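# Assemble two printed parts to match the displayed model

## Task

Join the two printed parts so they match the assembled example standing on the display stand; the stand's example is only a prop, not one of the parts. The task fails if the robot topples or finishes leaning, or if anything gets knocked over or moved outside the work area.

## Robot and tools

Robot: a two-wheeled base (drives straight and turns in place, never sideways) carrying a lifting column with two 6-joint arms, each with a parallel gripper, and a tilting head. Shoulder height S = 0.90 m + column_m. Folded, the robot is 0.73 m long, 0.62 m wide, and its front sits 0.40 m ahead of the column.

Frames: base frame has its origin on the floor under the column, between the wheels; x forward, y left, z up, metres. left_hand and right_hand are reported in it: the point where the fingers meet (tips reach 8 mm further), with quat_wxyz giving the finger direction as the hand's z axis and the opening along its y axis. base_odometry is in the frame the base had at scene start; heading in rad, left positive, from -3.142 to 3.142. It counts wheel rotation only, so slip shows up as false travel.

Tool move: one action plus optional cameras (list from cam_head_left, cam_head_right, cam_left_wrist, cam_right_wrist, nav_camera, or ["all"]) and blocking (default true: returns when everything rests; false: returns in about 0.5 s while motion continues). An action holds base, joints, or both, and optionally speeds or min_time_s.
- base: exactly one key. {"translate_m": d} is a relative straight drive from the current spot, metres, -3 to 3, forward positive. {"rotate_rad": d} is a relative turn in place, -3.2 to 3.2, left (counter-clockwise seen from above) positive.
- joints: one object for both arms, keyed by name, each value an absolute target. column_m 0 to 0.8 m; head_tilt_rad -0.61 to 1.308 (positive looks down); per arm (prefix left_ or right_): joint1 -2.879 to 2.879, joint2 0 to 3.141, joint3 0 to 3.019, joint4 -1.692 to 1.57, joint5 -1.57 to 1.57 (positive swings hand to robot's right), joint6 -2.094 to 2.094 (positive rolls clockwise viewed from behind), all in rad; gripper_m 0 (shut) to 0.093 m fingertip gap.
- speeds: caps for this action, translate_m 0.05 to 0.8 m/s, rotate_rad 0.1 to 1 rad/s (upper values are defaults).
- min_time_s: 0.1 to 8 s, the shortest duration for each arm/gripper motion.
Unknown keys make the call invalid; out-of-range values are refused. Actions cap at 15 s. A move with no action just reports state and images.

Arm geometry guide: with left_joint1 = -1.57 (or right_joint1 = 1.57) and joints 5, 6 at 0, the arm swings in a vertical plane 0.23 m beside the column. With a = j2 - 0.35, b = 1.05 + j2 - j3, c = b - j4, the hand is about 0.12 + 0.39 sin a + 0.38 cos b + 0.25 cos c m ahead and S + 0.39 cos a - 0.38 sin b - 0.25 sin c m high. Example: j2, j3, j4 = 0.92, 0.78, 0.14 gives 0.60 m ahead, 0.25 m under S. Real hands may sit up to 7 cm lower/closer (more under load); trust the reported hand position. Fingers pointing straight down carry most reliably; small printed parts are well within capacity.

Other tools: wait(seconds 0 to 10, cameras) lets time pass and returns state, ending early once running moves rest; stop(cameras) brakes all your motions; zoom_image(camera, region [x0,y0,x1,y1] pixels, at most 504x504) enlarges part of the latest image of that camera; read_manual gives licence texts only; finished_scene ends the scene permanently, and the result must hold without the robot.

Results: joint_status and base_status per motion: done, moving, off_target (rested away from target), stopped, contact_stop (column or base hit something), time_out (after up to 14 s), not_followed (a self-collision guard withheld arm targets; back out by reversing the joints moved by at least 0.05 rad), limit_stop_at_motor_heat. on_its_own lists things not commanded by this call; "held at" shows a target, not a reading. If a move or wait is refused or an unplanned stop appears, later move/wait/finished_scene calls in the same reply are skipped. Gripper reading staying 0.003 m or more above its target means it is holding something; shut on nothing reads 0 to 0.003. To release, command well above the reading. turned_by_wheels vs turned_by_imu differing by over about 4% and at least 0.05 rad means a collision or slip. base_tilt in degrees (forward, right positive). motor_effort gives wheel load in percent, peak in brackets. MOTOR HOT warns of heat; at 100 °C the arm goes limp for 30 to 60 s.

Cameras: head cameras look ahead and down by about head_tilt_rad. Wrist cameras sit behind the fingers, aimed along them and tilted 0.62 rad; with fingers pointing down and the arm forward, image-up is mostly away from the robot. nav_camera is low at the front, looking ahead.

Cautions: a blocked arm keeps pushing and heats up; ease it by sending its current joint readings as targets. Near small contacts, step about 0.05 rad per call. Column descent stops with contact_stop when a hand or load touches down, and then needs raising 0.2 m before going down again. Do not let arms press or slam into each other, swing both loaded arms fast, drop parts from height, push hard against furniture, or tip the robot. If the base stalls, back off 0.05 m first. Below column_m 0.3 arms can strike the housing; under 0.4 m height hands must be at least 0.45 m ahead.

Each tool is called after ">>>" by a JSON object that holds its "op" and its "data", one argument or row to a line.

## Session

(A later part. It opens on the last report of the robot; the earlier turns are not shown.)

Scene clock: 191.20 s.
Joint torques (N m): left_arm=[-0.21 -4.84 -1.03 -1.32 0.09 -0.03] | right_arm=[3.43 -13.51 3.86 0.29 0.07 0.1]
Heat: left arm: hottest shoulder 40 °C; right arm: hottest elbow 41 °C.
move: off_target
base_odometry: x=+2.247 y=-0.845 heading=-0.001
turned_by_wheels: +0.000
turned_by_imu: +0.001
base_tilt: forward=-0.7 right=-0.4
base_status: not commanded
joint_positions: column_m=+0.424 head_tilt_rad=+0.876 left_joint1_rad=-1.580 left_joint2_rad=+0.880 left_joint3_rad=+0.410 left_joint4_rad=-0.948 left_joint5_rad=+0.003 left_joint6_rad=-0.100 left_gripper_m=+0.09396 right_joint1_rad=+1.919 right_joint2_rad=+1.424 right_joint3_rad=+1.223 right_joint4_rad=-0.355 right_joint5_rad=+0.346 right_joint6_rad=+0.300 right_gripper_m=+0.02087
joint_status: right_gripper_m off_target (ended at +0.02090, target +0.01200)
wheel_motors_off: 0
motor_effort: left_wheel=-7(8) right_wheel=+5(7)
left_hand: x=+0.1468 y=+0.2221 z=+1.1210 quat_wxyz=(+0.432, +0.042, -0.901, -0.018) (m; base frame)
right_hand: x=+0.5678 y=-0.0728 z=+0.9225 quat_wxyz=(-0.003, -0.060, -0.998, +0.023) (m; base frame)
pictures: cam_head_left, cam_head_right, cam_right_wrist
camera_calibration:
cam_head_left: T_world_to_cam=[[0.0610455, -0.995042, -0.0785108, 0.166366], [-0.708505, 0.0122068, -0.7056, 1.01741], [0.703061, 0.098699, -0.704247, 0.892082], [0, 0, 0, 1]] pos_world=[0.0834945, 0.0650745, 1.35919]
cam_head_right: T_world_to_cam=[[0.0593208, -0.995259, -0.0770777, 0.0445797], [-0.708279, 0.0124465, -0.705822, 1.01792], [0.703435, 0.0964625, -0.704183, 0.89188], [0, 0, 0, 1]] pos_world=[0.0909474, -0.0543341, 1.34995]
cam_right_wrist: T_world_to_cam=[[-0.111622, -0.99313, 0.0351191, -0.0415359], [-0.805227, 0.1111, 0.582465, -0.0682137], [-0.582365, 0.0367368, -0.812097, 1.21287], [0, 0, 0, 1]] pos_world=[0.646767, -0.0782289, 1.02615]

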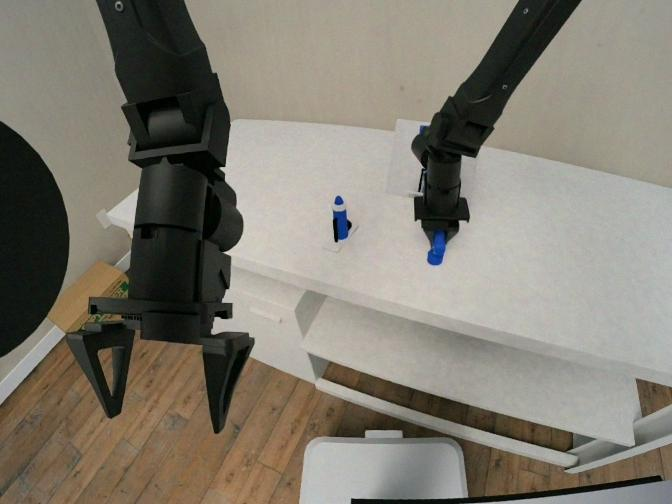

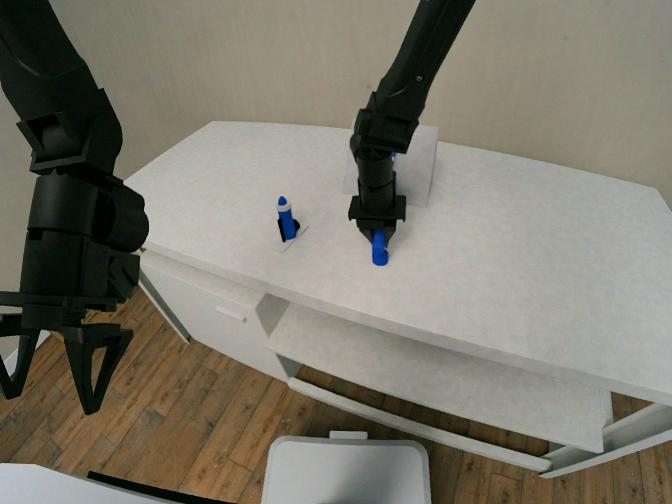

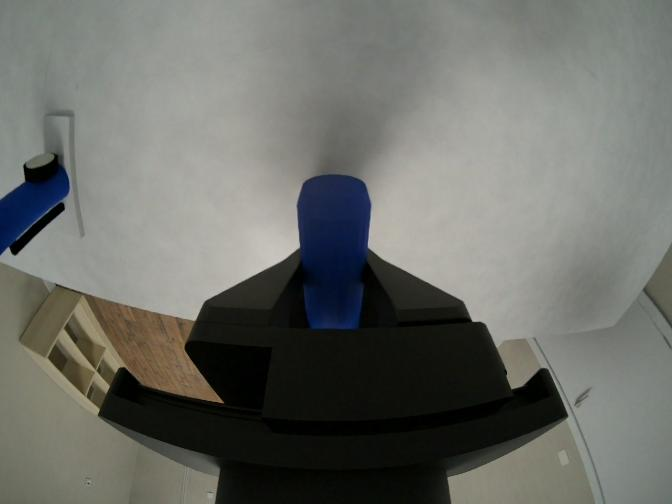

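>>> {"op": "move", "data": {
  "joints": {"column_m":0.67},
  "cameras": ["cam_head_left","cam_head_right"]
}}

>>> {"op": "zoom_image", "data": {
  "camera": "cam_head_right",
  "region": [260, 230, 420, 330]
}}

>>> {"op": "move", "data": {
  "joints": {"right_joint1_rad":2.25,"right_joint2_rad":1.768,"right_joint3_rad":1.807,"right_joint4_rad":-0.671,"right_joint5_rad":0.568,"right_joint6_rad":0.832},
  "min_time_s": 4,
  "cameras": ["cam_head_left","cam_head_right","cam_right_wrist"]
}}

>>> {"op": "zoom_image", "data": {
  "camera": "cam_head_right",
  "region": [250, 170, 410, 330]
}}

>>> {"op": "zoom_image", "data": {
  "camera": "cam_head_left",
  "region": [290, 170, 450, 330]
}}

Scene clock: 228.53 s.
Joint torques (N m): left_arm=[-0.15 -4.78 -1.06 -1.32 0.1 -0.03] | right_arm=[4.13 -13.27 4.07 0.25 0.12 0.09]
Heat: left arm: hottest shoulder 40 °C; right arm: hottest elbow 41 °C.
move: done
base_odometry: x=+2.247 y=-0.845 heading=-0.001
turned_by_wheels: +0.000
turned_by_imu: +0.002
base_tilt: forward=-0.7 right=-0.4
base_status: not commanded
joint_positions: column_m=+0.670 head_tilt_rad=+0.876 left_joint1_rad=-1.580 left_joint2_rad=+0.880 left_joint3_rad=+0.410 left_joint4_rad=-0.948 left_joint5_rad=+0.003 left_joint6_rad=-0.100 left_gripper_m=+0.09396 right_joint1_rad=+1.919 right_joint2_rad=+1.426 right_joint3_rad=+1.223 right_joint4_rad=-0.355 right_joint5_rad=+0.346 right_joint6_rad=+0.300 right_gripper_m=+0.02087
joint_status: all done
wheel_motors_off: 0
motor_effort: left_wheel=-7(8) right_wheel=+6(7)
left_hand: x=+0.1468 y=+0.2221 z=+1.3669 quat_wxyz=(+0.432, +0.042, -0.901, -0.018) (m; base frame)
right_hand: x=+0.5672 y=-0.0727 z=+1.1677 quat_wxyz=(-0.002, -0.059, -0.998, +0.023) (m; base frame)
pictures: cam_head_left, cam_head_right
camera_calibration:
cam_head_left: T_world_to_cam=[[0.0610455, -0.995042, -0.0785108, 0.185672], [-0.708505, 0.0122068, -0.7056, 1.19092], [0.703061, 0.098699, -0.704247, 1.06526], [0, 0, 0, 1]] pos_world=[0.0834945, 0.0650745, 1.60509]
cam_head_right: T_world_to_cam=[[0.0593208, -0.995259, -0.0770777, 0.0635254], [-0.708279, 0.0124465, -0.705822, 1.19141], [0.703435, 0.0964625, -0.704183, 1.06497], [0, 0, 0, 1]] pos_world=[0.0909474, -0.0543341, 1.59575]

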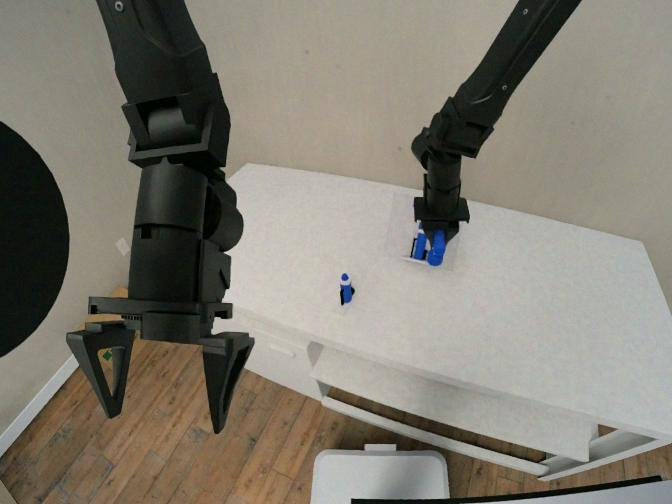

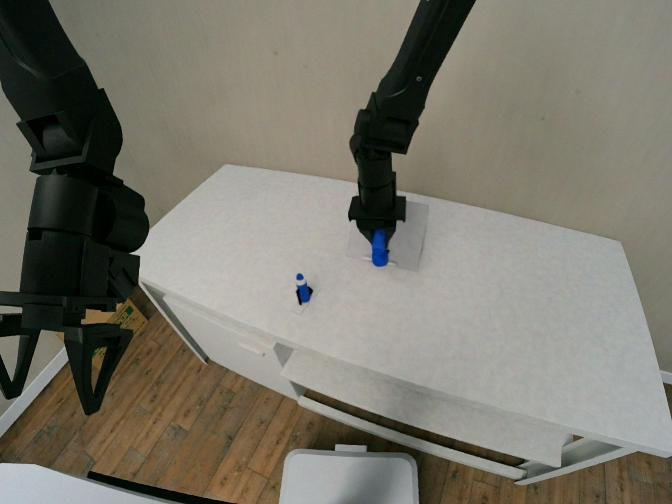

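Scaled by 3.150 from the camera's 672x504 image, which has a finer 960x720 frame.

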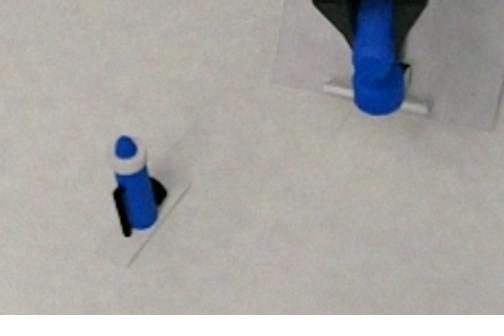

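Scene clock: 232.83 s.
Joint torques (N m): left_arm=[-0.09 -4.78 -1.03 -1.36 0.1 -0.04] | right_arm=[9.58 -14.68 6.15 0.01 0.15 0.09]
Heat: left arm: hottest shoulder 40 °C; right arm: hottest elbow 41 °C.
move: done
base_odometry: x=+2.247 y=-0.845 heading=-0.001
turned_by_wheels: +0.000
turned_by_imu: +0.001
base_tilt: forward=-0.6 right=-0.4
base_status: not commanded
joint_positions: column_m=+0.670 head_tilt_rad=+0.876 left_joint1_rad=-1.580 left_joint2_rad=+0.880 left_joint3_rad=+0.410 left_joint4_rad=-0.948 left_joint5_rad=+0.003 left_joint6_rad=-0.100 left_gripper_m=+0.09396 right_joint1_rad=+2.216 right_joint2_rad=+1.758 right_joint3_rad=+1.775 right_joint4_rad=-0.661 right_joint5_rad=+0.565 right_joint6_rad=+0.823 right_gripper_m=+0.02087
joint_status: all done
wheel_motors_off: 0
motor_effort: left_wheel=-6(9) right_wheel=+5(8)
left_hand: x=+0.1468 y=+0.2221 z=+1.3669 quat_wxyz=(+0.432, +0.042, -0.901, -0.018) (m; base frame)
right_hand: x=+0.6294 y=+0.1319 z=+1.1622 quat_wxyz=(+0.002, -0.224, -0.974, +0.012) (m; base frame)
pictures: cam_head_left, cam_head_right, cam_right_wrist
camera_calibration:
cam_head_left: T_world_to_cam=[[0.0610455, -0.995042, -0.0785108, 0.185672], [-0.708505, 0.0122068, -0.7056, 1.19092], [0.703061, 0.098699, -0.704247, 1.06526], [0, 0, 0, 1]] pos_world=[0.0834945, 0.0650745, 1.60509]
cam_head_right: T_world_to_cam=[[0.0593208, -0.995259, -0.0770777, 0.0635254], [-0.708279, 0.0124465, -0.705822, 1.19141], [0.703435, 0.0964625, -0.704183, 1.06497], [0, 0, 0, 1]] pos_world=[0.0909474, -0.0543341, 1.59575]
cam_right_wrist: T_world_to_cam=[[-0.430644, -0.902423, 0.0133871, 0.374259], [-0.726339, 0.355343, 0.588356, -0.269655], [-0.535703, 0.243649, -0.808491, 1.37499], [0, 0, 0, 1]] pos_world=[0.7019, 0.0985446, 1.26531]

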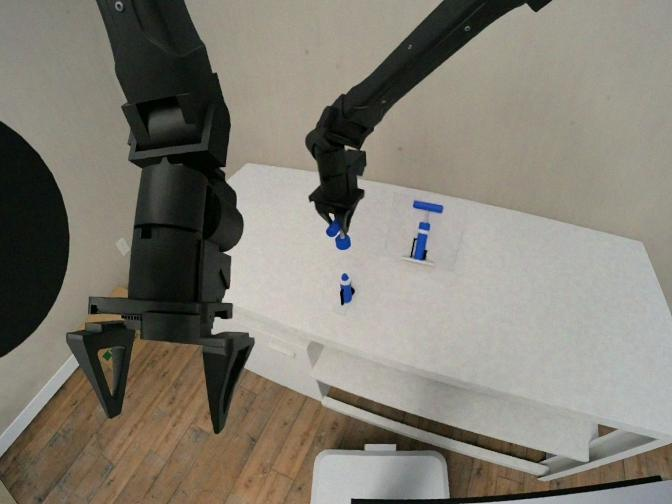

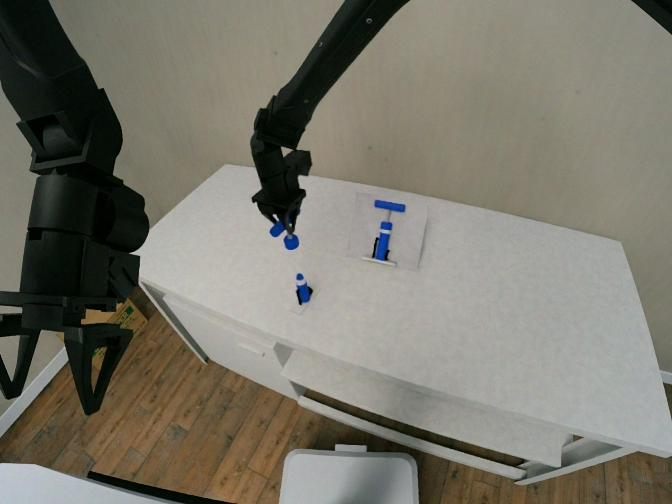

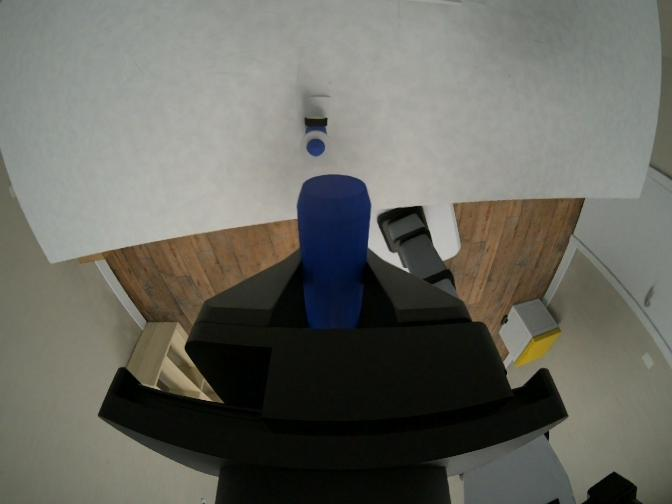

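Scaled by 3.150 from the camera's 672x504 image, which has a finer 960x720 frame.

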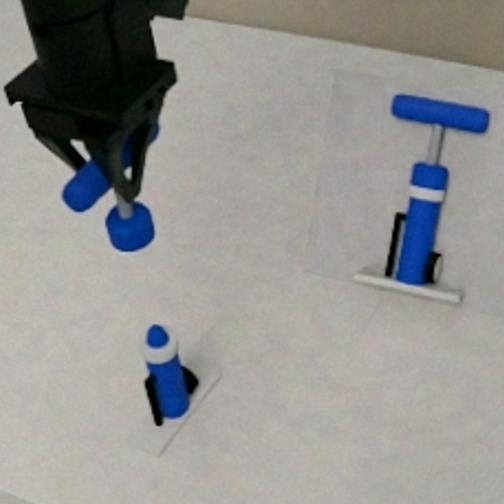

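Scaled by 3.150 from the camera's 672x504 image, which has a finer 960x720 frame.

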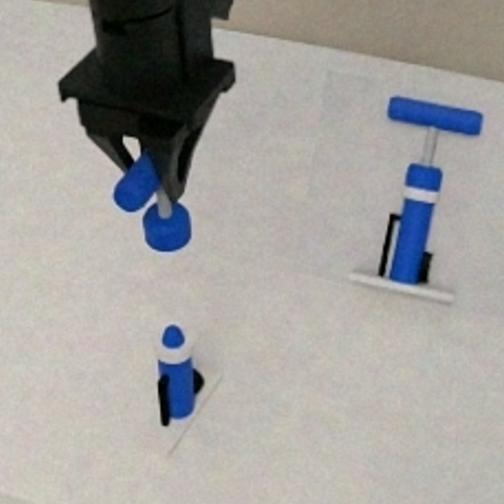

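>>> {"op": "move", "data": {
  "joints": {"column_m":0.57,"right_joint1_rad":2.265,"right_joint2_rad":1.82,"right_joint3_rad":1.9,"right_joint4_rad":-0.726,"right_joint5_rad":0.57,"right_joint6_rad":0.832},
  "min_time_s": 1.5,
  "cameras": ["cam_head_left","cam_head_right","cam_right_wrist"]
}}

>>> {"op": "zoom_image", "data": {
  "camera": "cam_head_right",
  "region": [250, 190, 350, 290]
}}

>>> {"op": "zoom_image", "data": {
  "camera": "cam_head_left",
  "region": [300, 190, 400, 290]
}}

>>> {"op": "zoom_image", "data": {
  "camera": "cam_right_wrist",
  "region": [250, 80, 410, 240]
}}

Scene clock: 278.77 s.
Joint torques (N m): left_arm=[0.03 -4.78 -0.99 -1.31 0.1 -0.04] | right_arm=[11.16 -15.5 6.45 0.16 0.15 0.08]
Heat: left arm: hottest shoulder 40 °C; right arm: hottest shoulder 44 °C.
move: done
base_odometry: x=+2.247 y=-0.845 heading=-0.001
turned_by_wheels: +0.000
turned_by_imu: +0.002
base_tilt: forward=-0.7 right=-0.4
base_status: not commanded
joint_positions: column_m=+0.570 head_tilt_rad=+0.876 left_joint1_rad=-1.580 left_joint2_rad=+0.880 left_joint3_rad=+0.410 left_joint4_rad=-0.948 left_joint5_rad=+0.003 left_joint6_rad=-0.100 left_gripper_m=+0.09396 right_joint1_rad=+2.230 right_joint2_rad=+1.817 right_joint3_rad=+1.866 right_joint4_rad=-0.717 right_joint5_rad=+0.567 right_joint6_rad=+0.823 right_gripper_m=+0.02087
joint_status: all done
wheel_motors_off: 0
motor_effort: left_wheel=-7(8) right_wheel=+3(7)
left_hand: x=+0.1468 y=+0.2221 z=+1.2670 quat_wxyz=(+0.432, +0.042, -0.901, -0.018) (m; base frame)
right_hand: x=+0.6340 y=+0.1508 z=+1.0547 quat_wxyz=(+0.011, -0.215, -0.976, +0.012) (m; base frame)
pictures: cam_head_left, cam_head_right, cam_right_wrist
camera_calibration:
cam_head_left: T_world_to_cam=[[0.0610455, -0.995042, -0.0785108, 0.177829], [-0.708505, 0.0122068, -0.7056, 1.12043], [0.703061, 0.098699, -0.704247, 0.994903], [0, 0, 0, 1]] pos_world=[0.0834945, 0.0650745, 1.50519]
cam_head_right: T_world_to_cam=[[0.0593208, -0.995259, -0.0770777, 0.0558331], [-0.708279, 0.0124465, -0.705822, 1.12097], [0.703435, 0.0964625, -0.704183, 0.99469], [0, 0, 0, 1]] pos_world=[0.0909474, -0.0543341, 1.49595]
cam_right_wrist: T_world_to_cam=[[-0.413409, -0.910374, 0.0176491, 0.380574], [-0.722622, 0.339819, 0.601946, -0.224223], [-0.553994, 0.236097, -0.798341, 1.28792], [0, 0, 0, 1]] pos_world=[0.708807, 0.118586, 1.15646]

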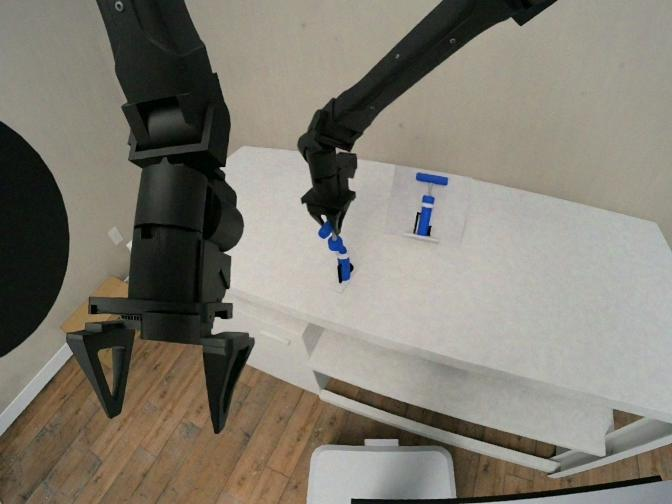

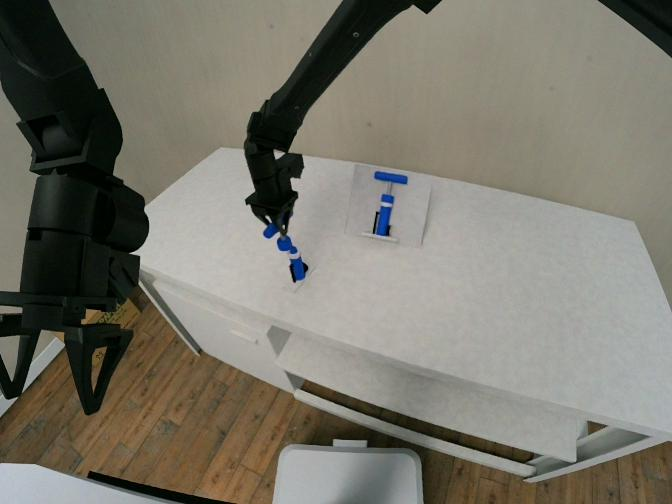

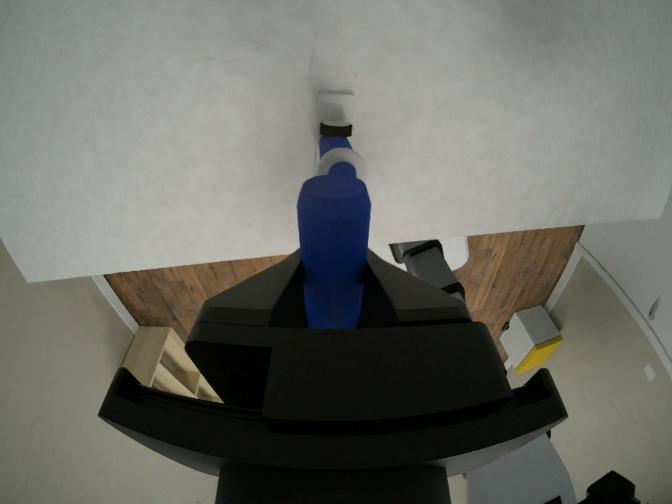

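Scaled by 5.040 from the camera's 672x504 image, which has a finer 960x720 frame.

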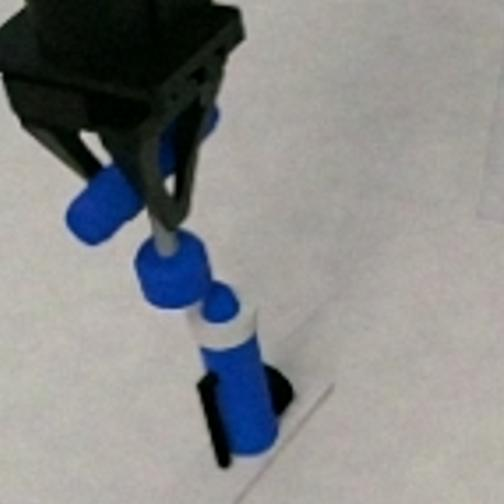

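Scaled by 5.040 from the camera's 672x504 image, which has a finer 960x720 frame.

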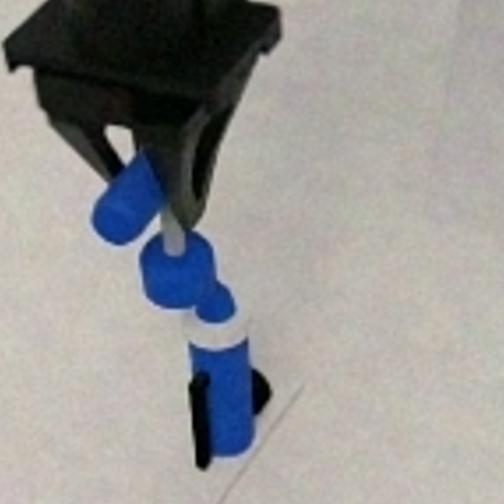

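Scaled by 3.150 from the camera's 672x504 image, which has a finer 960x720 frame.

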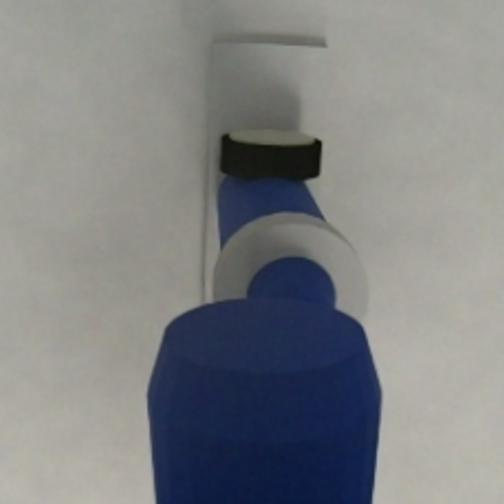

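>>> {"op": "move", "data": {
  "joints": {"right_joint1_rad":2.235,"right_joint2_rad":1.825,"right_joint3_rad":1.955,"right_joint4_rad":-0.738,"right_joint5_rad":0.548,"right_joint6_rad":0.835},
  "min_time_s": 1.5,
  "cameras": ["cam_head_left","cam_head_right","cam_right_wrist"]
}}

>>> {"op": "zoom_image", "data": {
  "camera": "cam_head_right",
  "region": [250, 190, 350, 290]
}}

>>> {"op": "zoom_image", "data": {
  "camera": "cam_head_left",
  "region": [300, 190, 400, 290]
}}

Scene clock: 313.90 s.
Joint torques (N m): left_arm=[0.03 -4.78 -0.95 -1.32 0.09 -0.04] | right_arm=[8.41 -15.79 6.95 -0.01 -0.07 0.08]
Heat: left arm: hottest shoulder 40 °C; right arm: hottest elbow 45 °C.
move: done
base_odometry: x=+2.247 y=-0.845 heading=-0.001
turned_by_wheels: +0.000
turned_by_imu: +0.002
base_tilt: forward=-0.7 right=-0.4
base_status: not commanded
joint_positions: column_m=+0.570 head_tilt_rad=+0.876 left_joint1_rad=-1.580 left_joint2_rad=+0.880 left_joint3_rad=+0.410 left_joint4_rad=-0.948 left_joint5_rad=+0.003 left_joint6_rad=-0.100 left_gripper_m=+0.09396 right_joint1_rad=+2.230 right_joint2_rad=+1.817 right_joint3_rad=+1.920 right_joint4_rad=-0.728 right_joint5_rad=+0.551 right_joint6_rad=+0.826 right_gripper_m=+0.02087
joint_status: all done
wheel_motors_off: 0
motor_effort: left_wheel=-6(8) right_wheel=+6(7)
left_hand: x=+0.1468 y=+0.2221 z=+1.2670 quat_wxyz=(+0.432, +0.042, -0.901, -0.018) (m; base frame)
right_hand: x=+0.6584 y=+0.1558 z=+1.0657 quat_wxyz=(+0.000, -0.227, -0.974, -0.004) (m; base frame)
pictures: cam_head_left, cam_head_right, cam_right_wrist
camera_calibration:
cam_head_left: T_world_to_cam=[[0.0610455, -0.995042, -0.0785108, 0.177829], [-0.708505, 0.0122068, -0.7056, 1.12043], [0.703061, 0.098699, -0.704247, 0.994903], [0, 0, 0, 1]] pos_world=[0.0834945, 0.0650745, 1.50519]
cam_head_right: T_world_to_cam=[[0.0593208, -0.995259, -0.0770777, 0.0558331], [-0.708279, 0.0124465, -0.705822, 1.12097], [0.703435, 0.0964625, -0.704183, 0.99469], [0, 0, 0, 1]] pos_world=[0.0909474, -0.0543341, 1.49595]
cam_right_wrist: T_world_to_cam=[[-0.436299, -0.899611, -0.018504, 0.44694], [-0.730175, 0.341958, 0.591532, -0.199081], [-0.525821, 0.271596, -0.806069, 1.29324], [0, 0, 0, 1]] pos_world=[0.729646, 0.118912, 1.16847]

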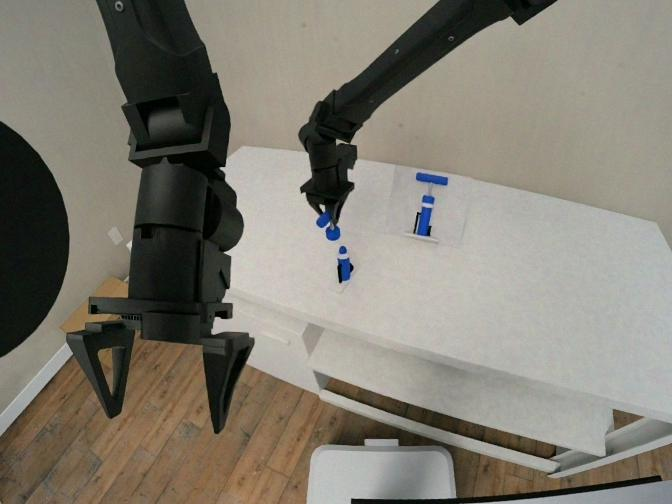

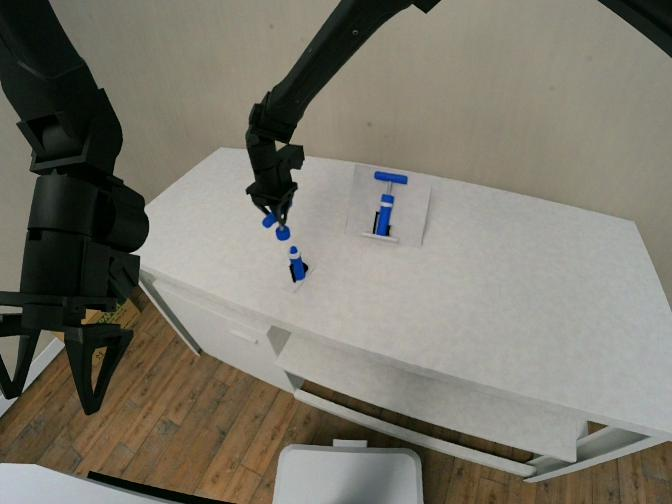

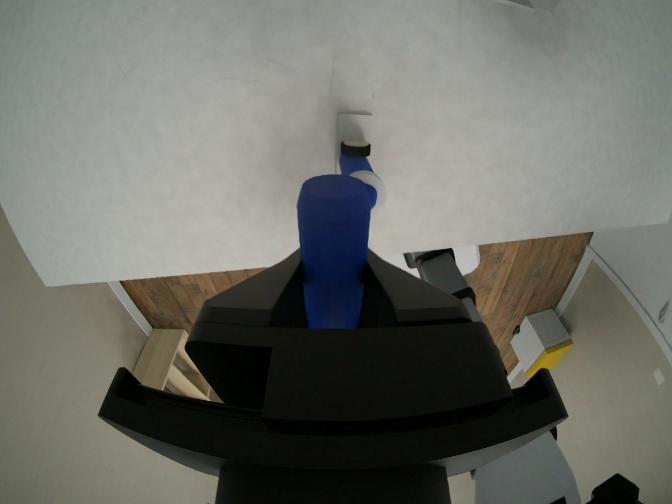

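Scaled by 5.040 from the camera's 672x504 image, which has a finer 960x720 frame.

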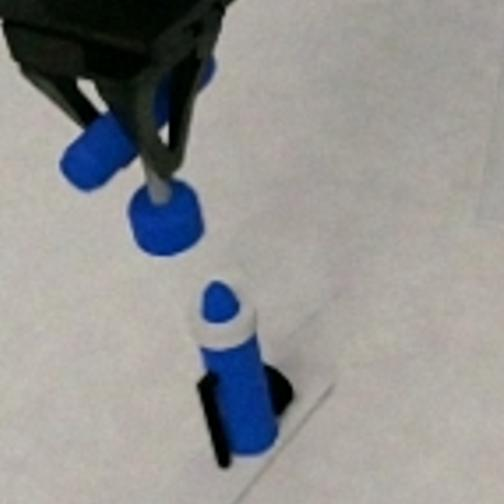

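Scaled by 5.040 from the camera's 672x504 image, which has a finer 960x720 frame.

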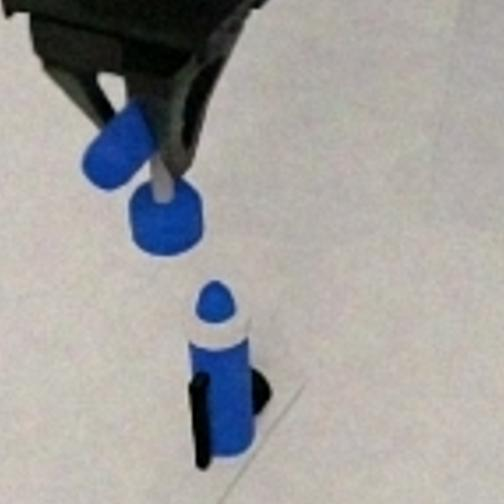

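>>> {"op": "zoom_image", "data": {
  "camera": "cam_right_wrist",
  "region": [280, 90, 420, 230]
}}

Scaled by 3.600 from the camera's 672x504 image, which has a finer 960x720 frame.

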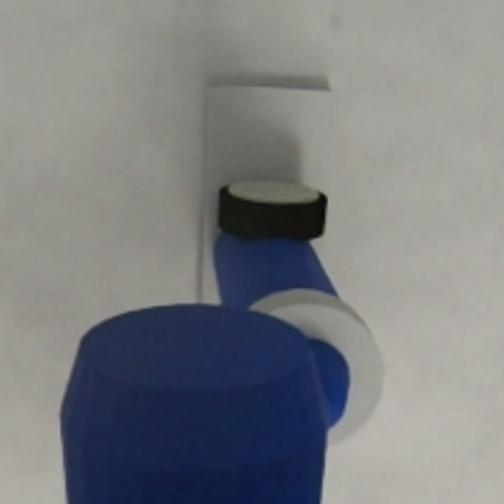

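>>> {"op": "move", "data": {
  "joints": {"right_joint1_rad":2.192},
  "cameras": ["cam_head_left","cam_head_right","cam_right_wrist"]
}}

>>> {"op": "zoom_image", "data": {
  "camera": "cam_head_right",
  "region": [250, 190, 350, 290]
}}

>>> {"op": "zoom_image", "data": {
  "camera": "cam_head_left",
  "region": [300, 190, 400, 290]
}}

Scene clock: 397.33 s.
Joint torques (N m): left_arm=[-0.15 -4.66 -0.99 -1.31 0.09 -0.04] | right_arm=[6.89 -16.09 6.99 -0.02 -0.02 0.06]
Heat: left arm: hottest shoulder 40 °C; right arm: hottest elbow 45 °C.
move: done
base_odometry: x=+2.247 y=-0.845 heading=-0.001
turned_by_wheels: +0.000
turned_by_imu: +0.001
base_tilt: forward=-0.6 right=-0.4
base_status: not commanded
joint_positions: column_m=+0.570 head_tilt_rad=+0.876 left_joint1_rad=-1.580 left_joint2_rad=+0.880 left_joint3_rad=+0.410 left_joint4_rad=-0.948 left_joint5_rad=+0.003 left_joint6_rad=-0.100 left_gripper_m=+0.09396 right_joint1_rad=+2.201 right_joint2_rad=+1.817 right_joint3_rad=+1.920 right_joint4_rad=-0.728 right_joint5_rad=+0.550 right_joint6_rad=+0.826 right_gripper_m=+0.02087
joint_status: all done
wheel_motors_off: 0
motor_effort: left_wheel=-7(8) right_wheel=+5(6)
left_hand: x=+0.1468 y=+0.2221 z=+1.2670 quat_wxyz=(+0.432, +0.042, -0.901, -0.018) (m; base frame)
right_hand: x=+0.6636 y=+0.1375 z=+1.0565 quat_wxyz=(-0.002, -0.235, -0.972, +0.007) (m; base frame)
pictures: cam_head_left, cam_head_right, cam_right_wrist
camera_calibration:
cam_head_left: T_world_to_cam=[[0.0610455, -0.995042, -0.0785108, 0.177829], [-0.708505, 0.0122068, -0.7056, 1.12043], [0.703061, 0.098699, -0.704247, 0.994903], [0, 0, 0, 1]] pos_world=[0.0834945, 0.0650745, 1.50519]
cam_head_right: T_world_to_cam=[[0.0593208, -0.995259, -0.0770777, 0.0558331], [-0.708279, 0.0124465, -0.705822, 1.12097], [0.703435, 0.0964625, -0.704183, 0.99469], [0, 0, 0, 1]] pos_world=[0.0909474, -0.0543341, 1.49595]
cam_right_wrist: T_world_to_cam=[[-0.449468, -0.893292, 0.0028851, 0.417919], [-0.724727, 0.366537, 0.583457, -0.182044], [-0.522255, 0.260154, -0.812139, 1.29918], [0, 0, 0, 1]] pos_world=[0.734413, 0.102061, 1.16013]

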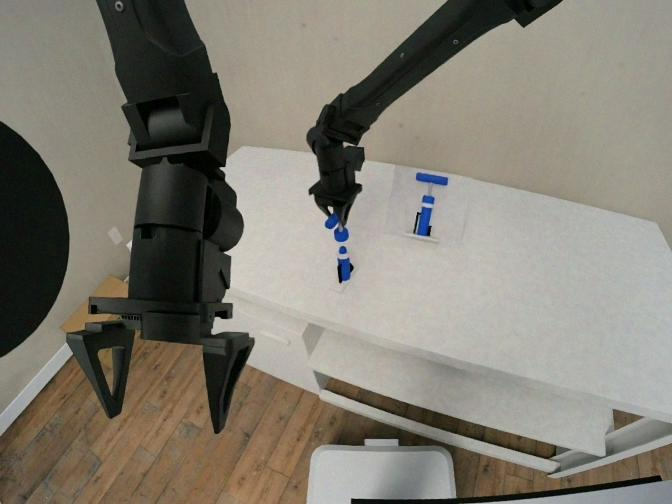

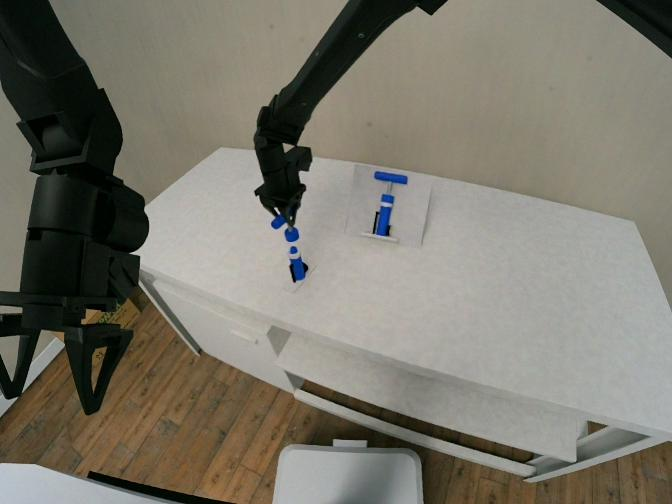

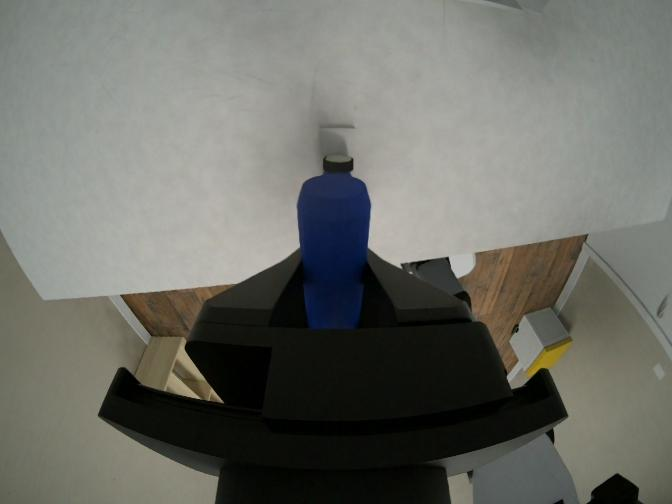

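Scaled by 5.040 from the camera's 672x504 image, which has a finer 960x720 frame.

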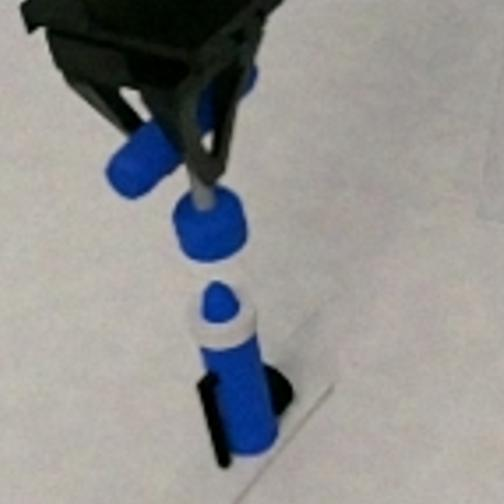

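Scaled by 5.040 from the camera's 672x504 image, which has a finer 960x720 frame.

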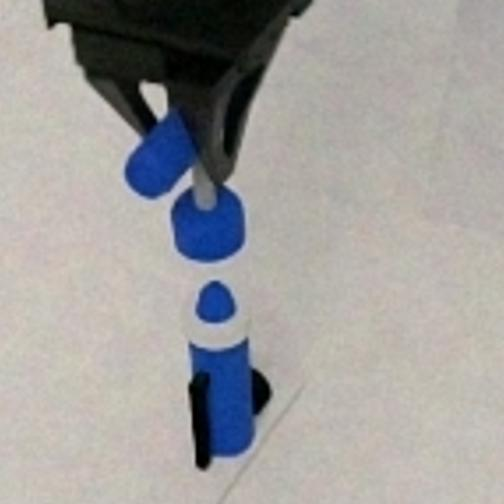

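>>> {"op": "move", "data": {
  "joints": {"column_m":0.542},
  "cameras": ["cam_head_left","cam_head_right"]
}}

>>> {"op": "zoom_image", "data": {
  "camera": "cam_head_right",
  "region": [250, 190, 350, 290]
}}

>>> {"op": "zoom_image", "data": {
  "camera": "cam_head_left",
  "region": [300, 190, 400, 290]
}}

Scene clock: 407.70 s.
Joint torques (N m): left_arm=[-0.03 -4.84 -1.01 -1.32 0.09 -0.03] | right_arm=[7 -15.5 6.31 0.24 0.14 0.04]
Heat: left arm: hottest shoulder 40 °C; right arm: hottest elbow 45 °C.
move: done
base_odometry: x=+2.247 y=-0.845 heading=-0.001
turned_by_wheels: +0.000
turned_by_imu: +0.001
base_tilt: forward=-0.7 right=-0.3
base_status: not commanded
joint_positions: column_m=+0.542 head_tilt_rad=+0.876 left_joint1_rad=-1.580 left_joint2_rad=+0.880 left_joint3_rad=+0.410 left_joint4_rad=-0.948 left_joint5_rad=+0.003 left_joint6_rad=-0.100 left_gripper_m=+0.09396 right_joint1_rad=+2.201 right_joint2_rad=+1.818 right_joint3_rad=+1.928 right_joint4_rad=-0.728 right_joint5_rad=+0.546 right_joint6_rad=+0.827 right_gripper_m=+0.02087
joint_status: all done
wheel_motors_off: 0
motor_effort: left_wheel=-6(9) right_wheel=+7(7)
left_hand: x=+0.1468 y=+0.2221 z=+1.2390 quat_wxyz=(+0.432, +0.042, -0.901, -0.018) (m; base frame)
right_hand: x=+0.6674 y=+0.1387 z=+1.0299 quat_wxyz=(-0.004, -0.237, -0.972, +0.004) (m; base frame)
pictures: cam_head_left, cam_head_right
camera_calibration:
cam_head_left: T_world_to_cam=[[0.0610455, -0.995042, -0.0785108, 0.17563], [-0.708505, 0.0122068, -0.7056, 1.10067], [0.703061, 0.098699, -0.704247, 0.975184], [0, 0, 0, 1]] pos_world=[0.0834945, 0.0650745, 1.47719]
cam_head_right: T_world_to_cam=[[0.0593208, -0.995259, -0.0770777, 0.0536749], [-0.708279, 0.0124465, -0.705822, 1.10121], [0.703435, 0.0964625, -0.704183, 0.974973], [0, 0, 0, 1]] pos_world=[0.0909474, -0.0543341, 1.46795]

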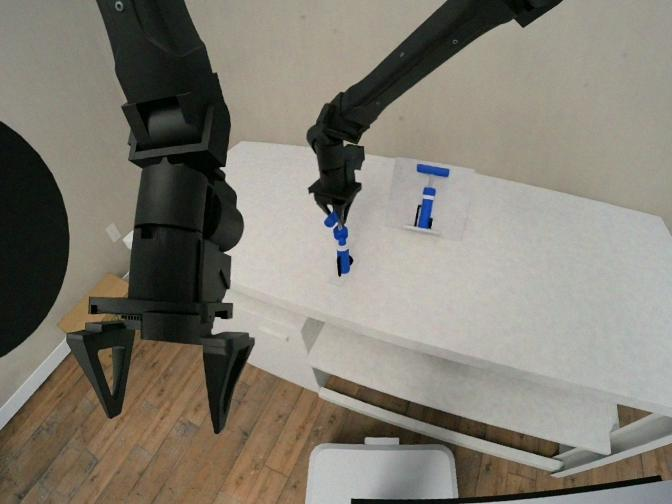

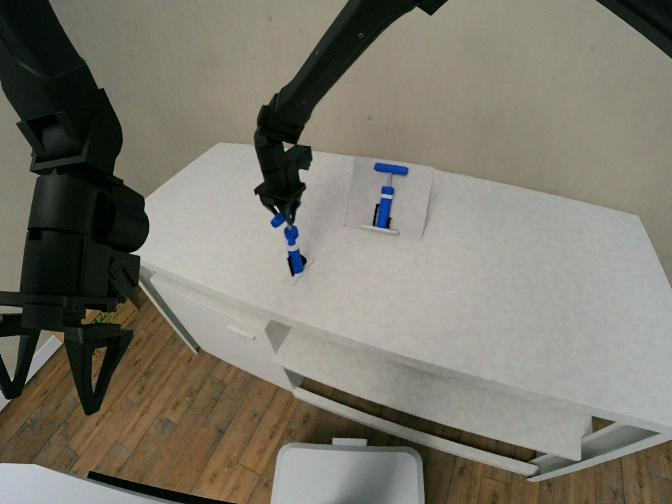

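Scaled by 5.040 from the camera's 672x504 image, which has a finer 960x720 frame.

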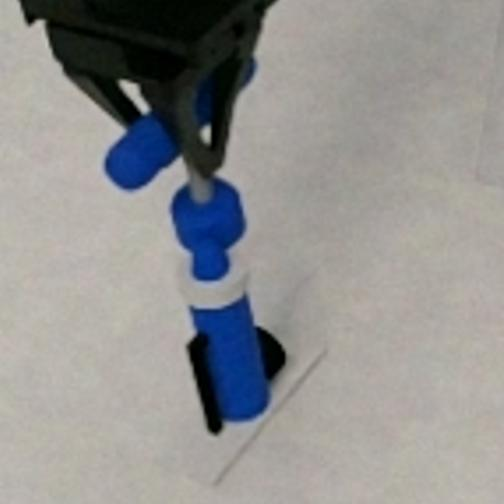

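Scaled by 5.040 from the camera's 672x504 image, which has a finer 960x720 frame.

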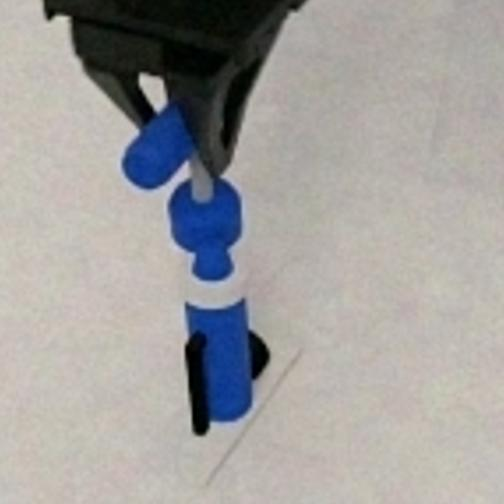

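>>> {"op": "move", "data": {
  "joints": {"right_joint4_rad":-0.757,"right_joint5_rad":0.567},
  "cameras": ["cam_head_left","cam_head_right"]
}}

>>> {"op": "zoom_image", "data": {
  "camera": "cam_head_right",
  "region": [260, 200, 320, 260]
}}

>>> {"op": "zoom_image", "data": {
  "camera": "cam_head_left",
  "region": [310, 200, 370, 260]
}}

Scene clock: 420.50 s.
Joint torques (N m): left_arm=[0.03 -4.89 -0.98 -1.28 0.1 -0.04] | right_arm=[7.06 -15.62 6.17 0.12 0.23 0.09]
Heat: left arm: hottest shoulder 40 °C; right arm: hottest elbow 46 °C.
move: done
base_odometry: x=+2.247 y=-0.845 heading=-0.001
turned_by_wheels: +0.000
turned_by_imu: +0.001
base_tilt: forward=-0.7 right=-0.4
base_status: not commanded
joint_positions: column_m=+0.542 head_tilt_rad=+0.876 left_joint1_rad=-1.580 left_joint2_rad=+0.880 left_joint3_rad=+0.410 left_joint4_rad=-0.948 left_joint5_rad=+0.003 left_joint6_rad=-0.100 left_gripper_m=+0.09396 right_joint1_rad=+2.201 right_joint2_rad=+1.818 right_joint3_rad=+1.929 right_joint4_rad=-0.745 right_joint5_rad=+0.563 right_joint6_rad=+0.827 right_gripper_m=+0.02087
joint_status: all done
wheel_motors_off: 0
motor_effort: left_wheel=-8(8) right_wheel=+6(6)
left_hand: x=+0.1468 y=+0.2221 z=+1.2390 quat_wxyz=(+0.432, +0.042, -0.901, -0.018) (m; base frame)
right_hand: x=+0.6654 y=+0.1347 z=+1.0303 quat_wxyz=(-0.003, -0.233, -0.972, +0.014) (m; base frame)
pictures: cam_head_left, cam_head_right
camera_calibration:
cam_head_left: T_world_to_cam=[[0.0610455, -0.995042, -0.0785108, 0.17563], [-0.708505, 0.0122068, -0.7056, 1.10067], [0.703061, 0.098699, -0.704247, 0.975184], [0, 0, 0, 1]] pos_world=[0.0834945, 0.0650745, 1.47719]
cam_head_right: T_world_to_cam=[[0.0593208, -0.995259, -0.0770777, 0.0536749], [-0.708279, 0.0124465, -0.705822, 1.10121], [0.703435, 0.0964625, -0.704183, 0.974973], [0, 0, 0, 1]] pos_world=[0.0909474, -0.0543341, 1.46795]

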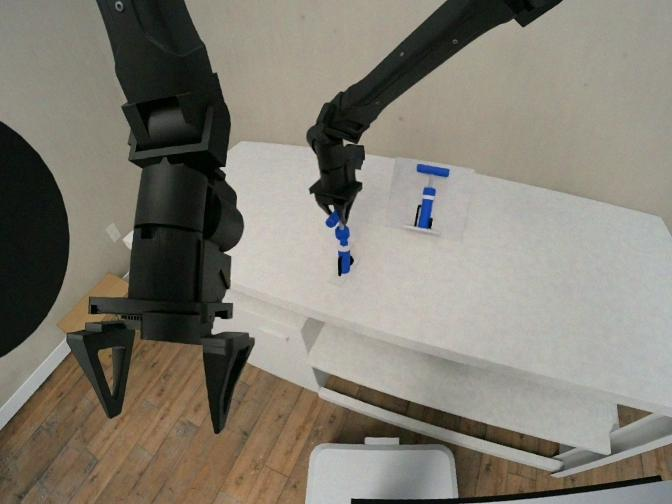

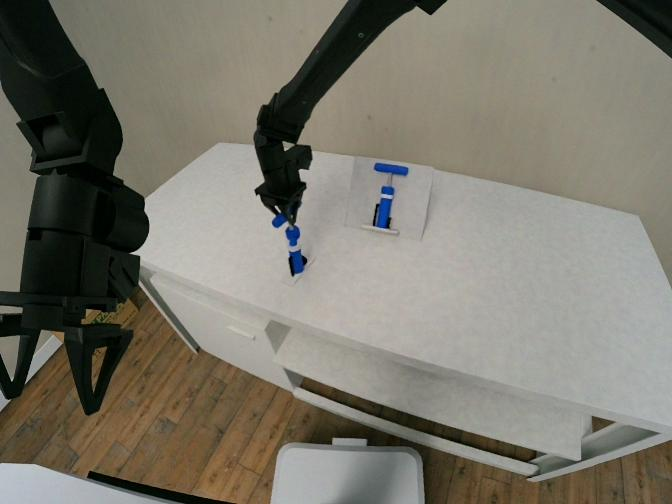

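Scaled by 8.400 from the camera's 672x504 image, which has a finer 960x720 frame.

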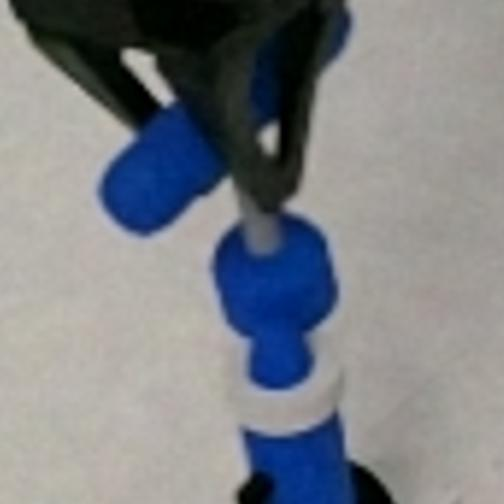

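Scaled by 8.400 from the camera's 672x504 image, which has a finer 960x720 frame.

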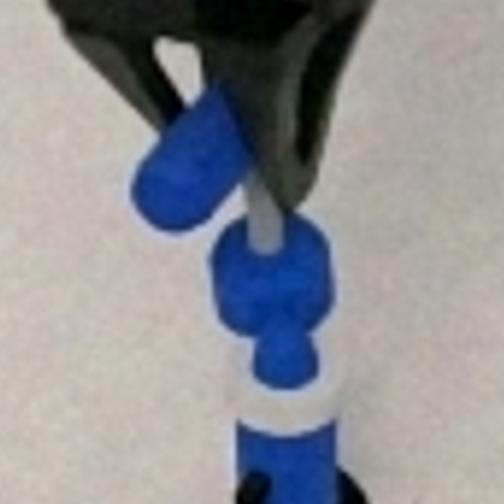

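>>> {"op": "zoom_image", "data": {
  "camera": "cam_head_left",
  "region": [332, 222, 354, 250]
}}

>>> {"op": "zoom_image", "data": {
  "camera": "cam_head_right",
  "region": [282, 222, 304, 250]
}}

Scaled by 18.000 from the camera's 672x504 image, which has a finer 960x720 frame.

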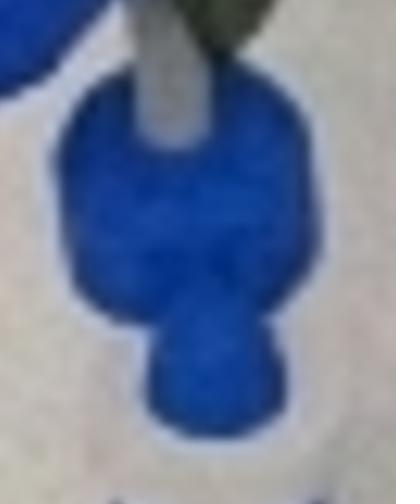

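Scaled by 18.000 from the camera's 672x504 image, which has a finer 960x720 frame.

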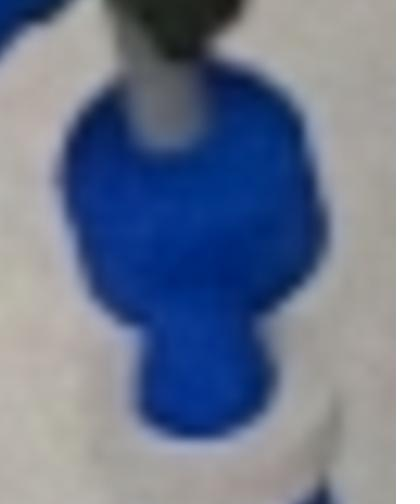

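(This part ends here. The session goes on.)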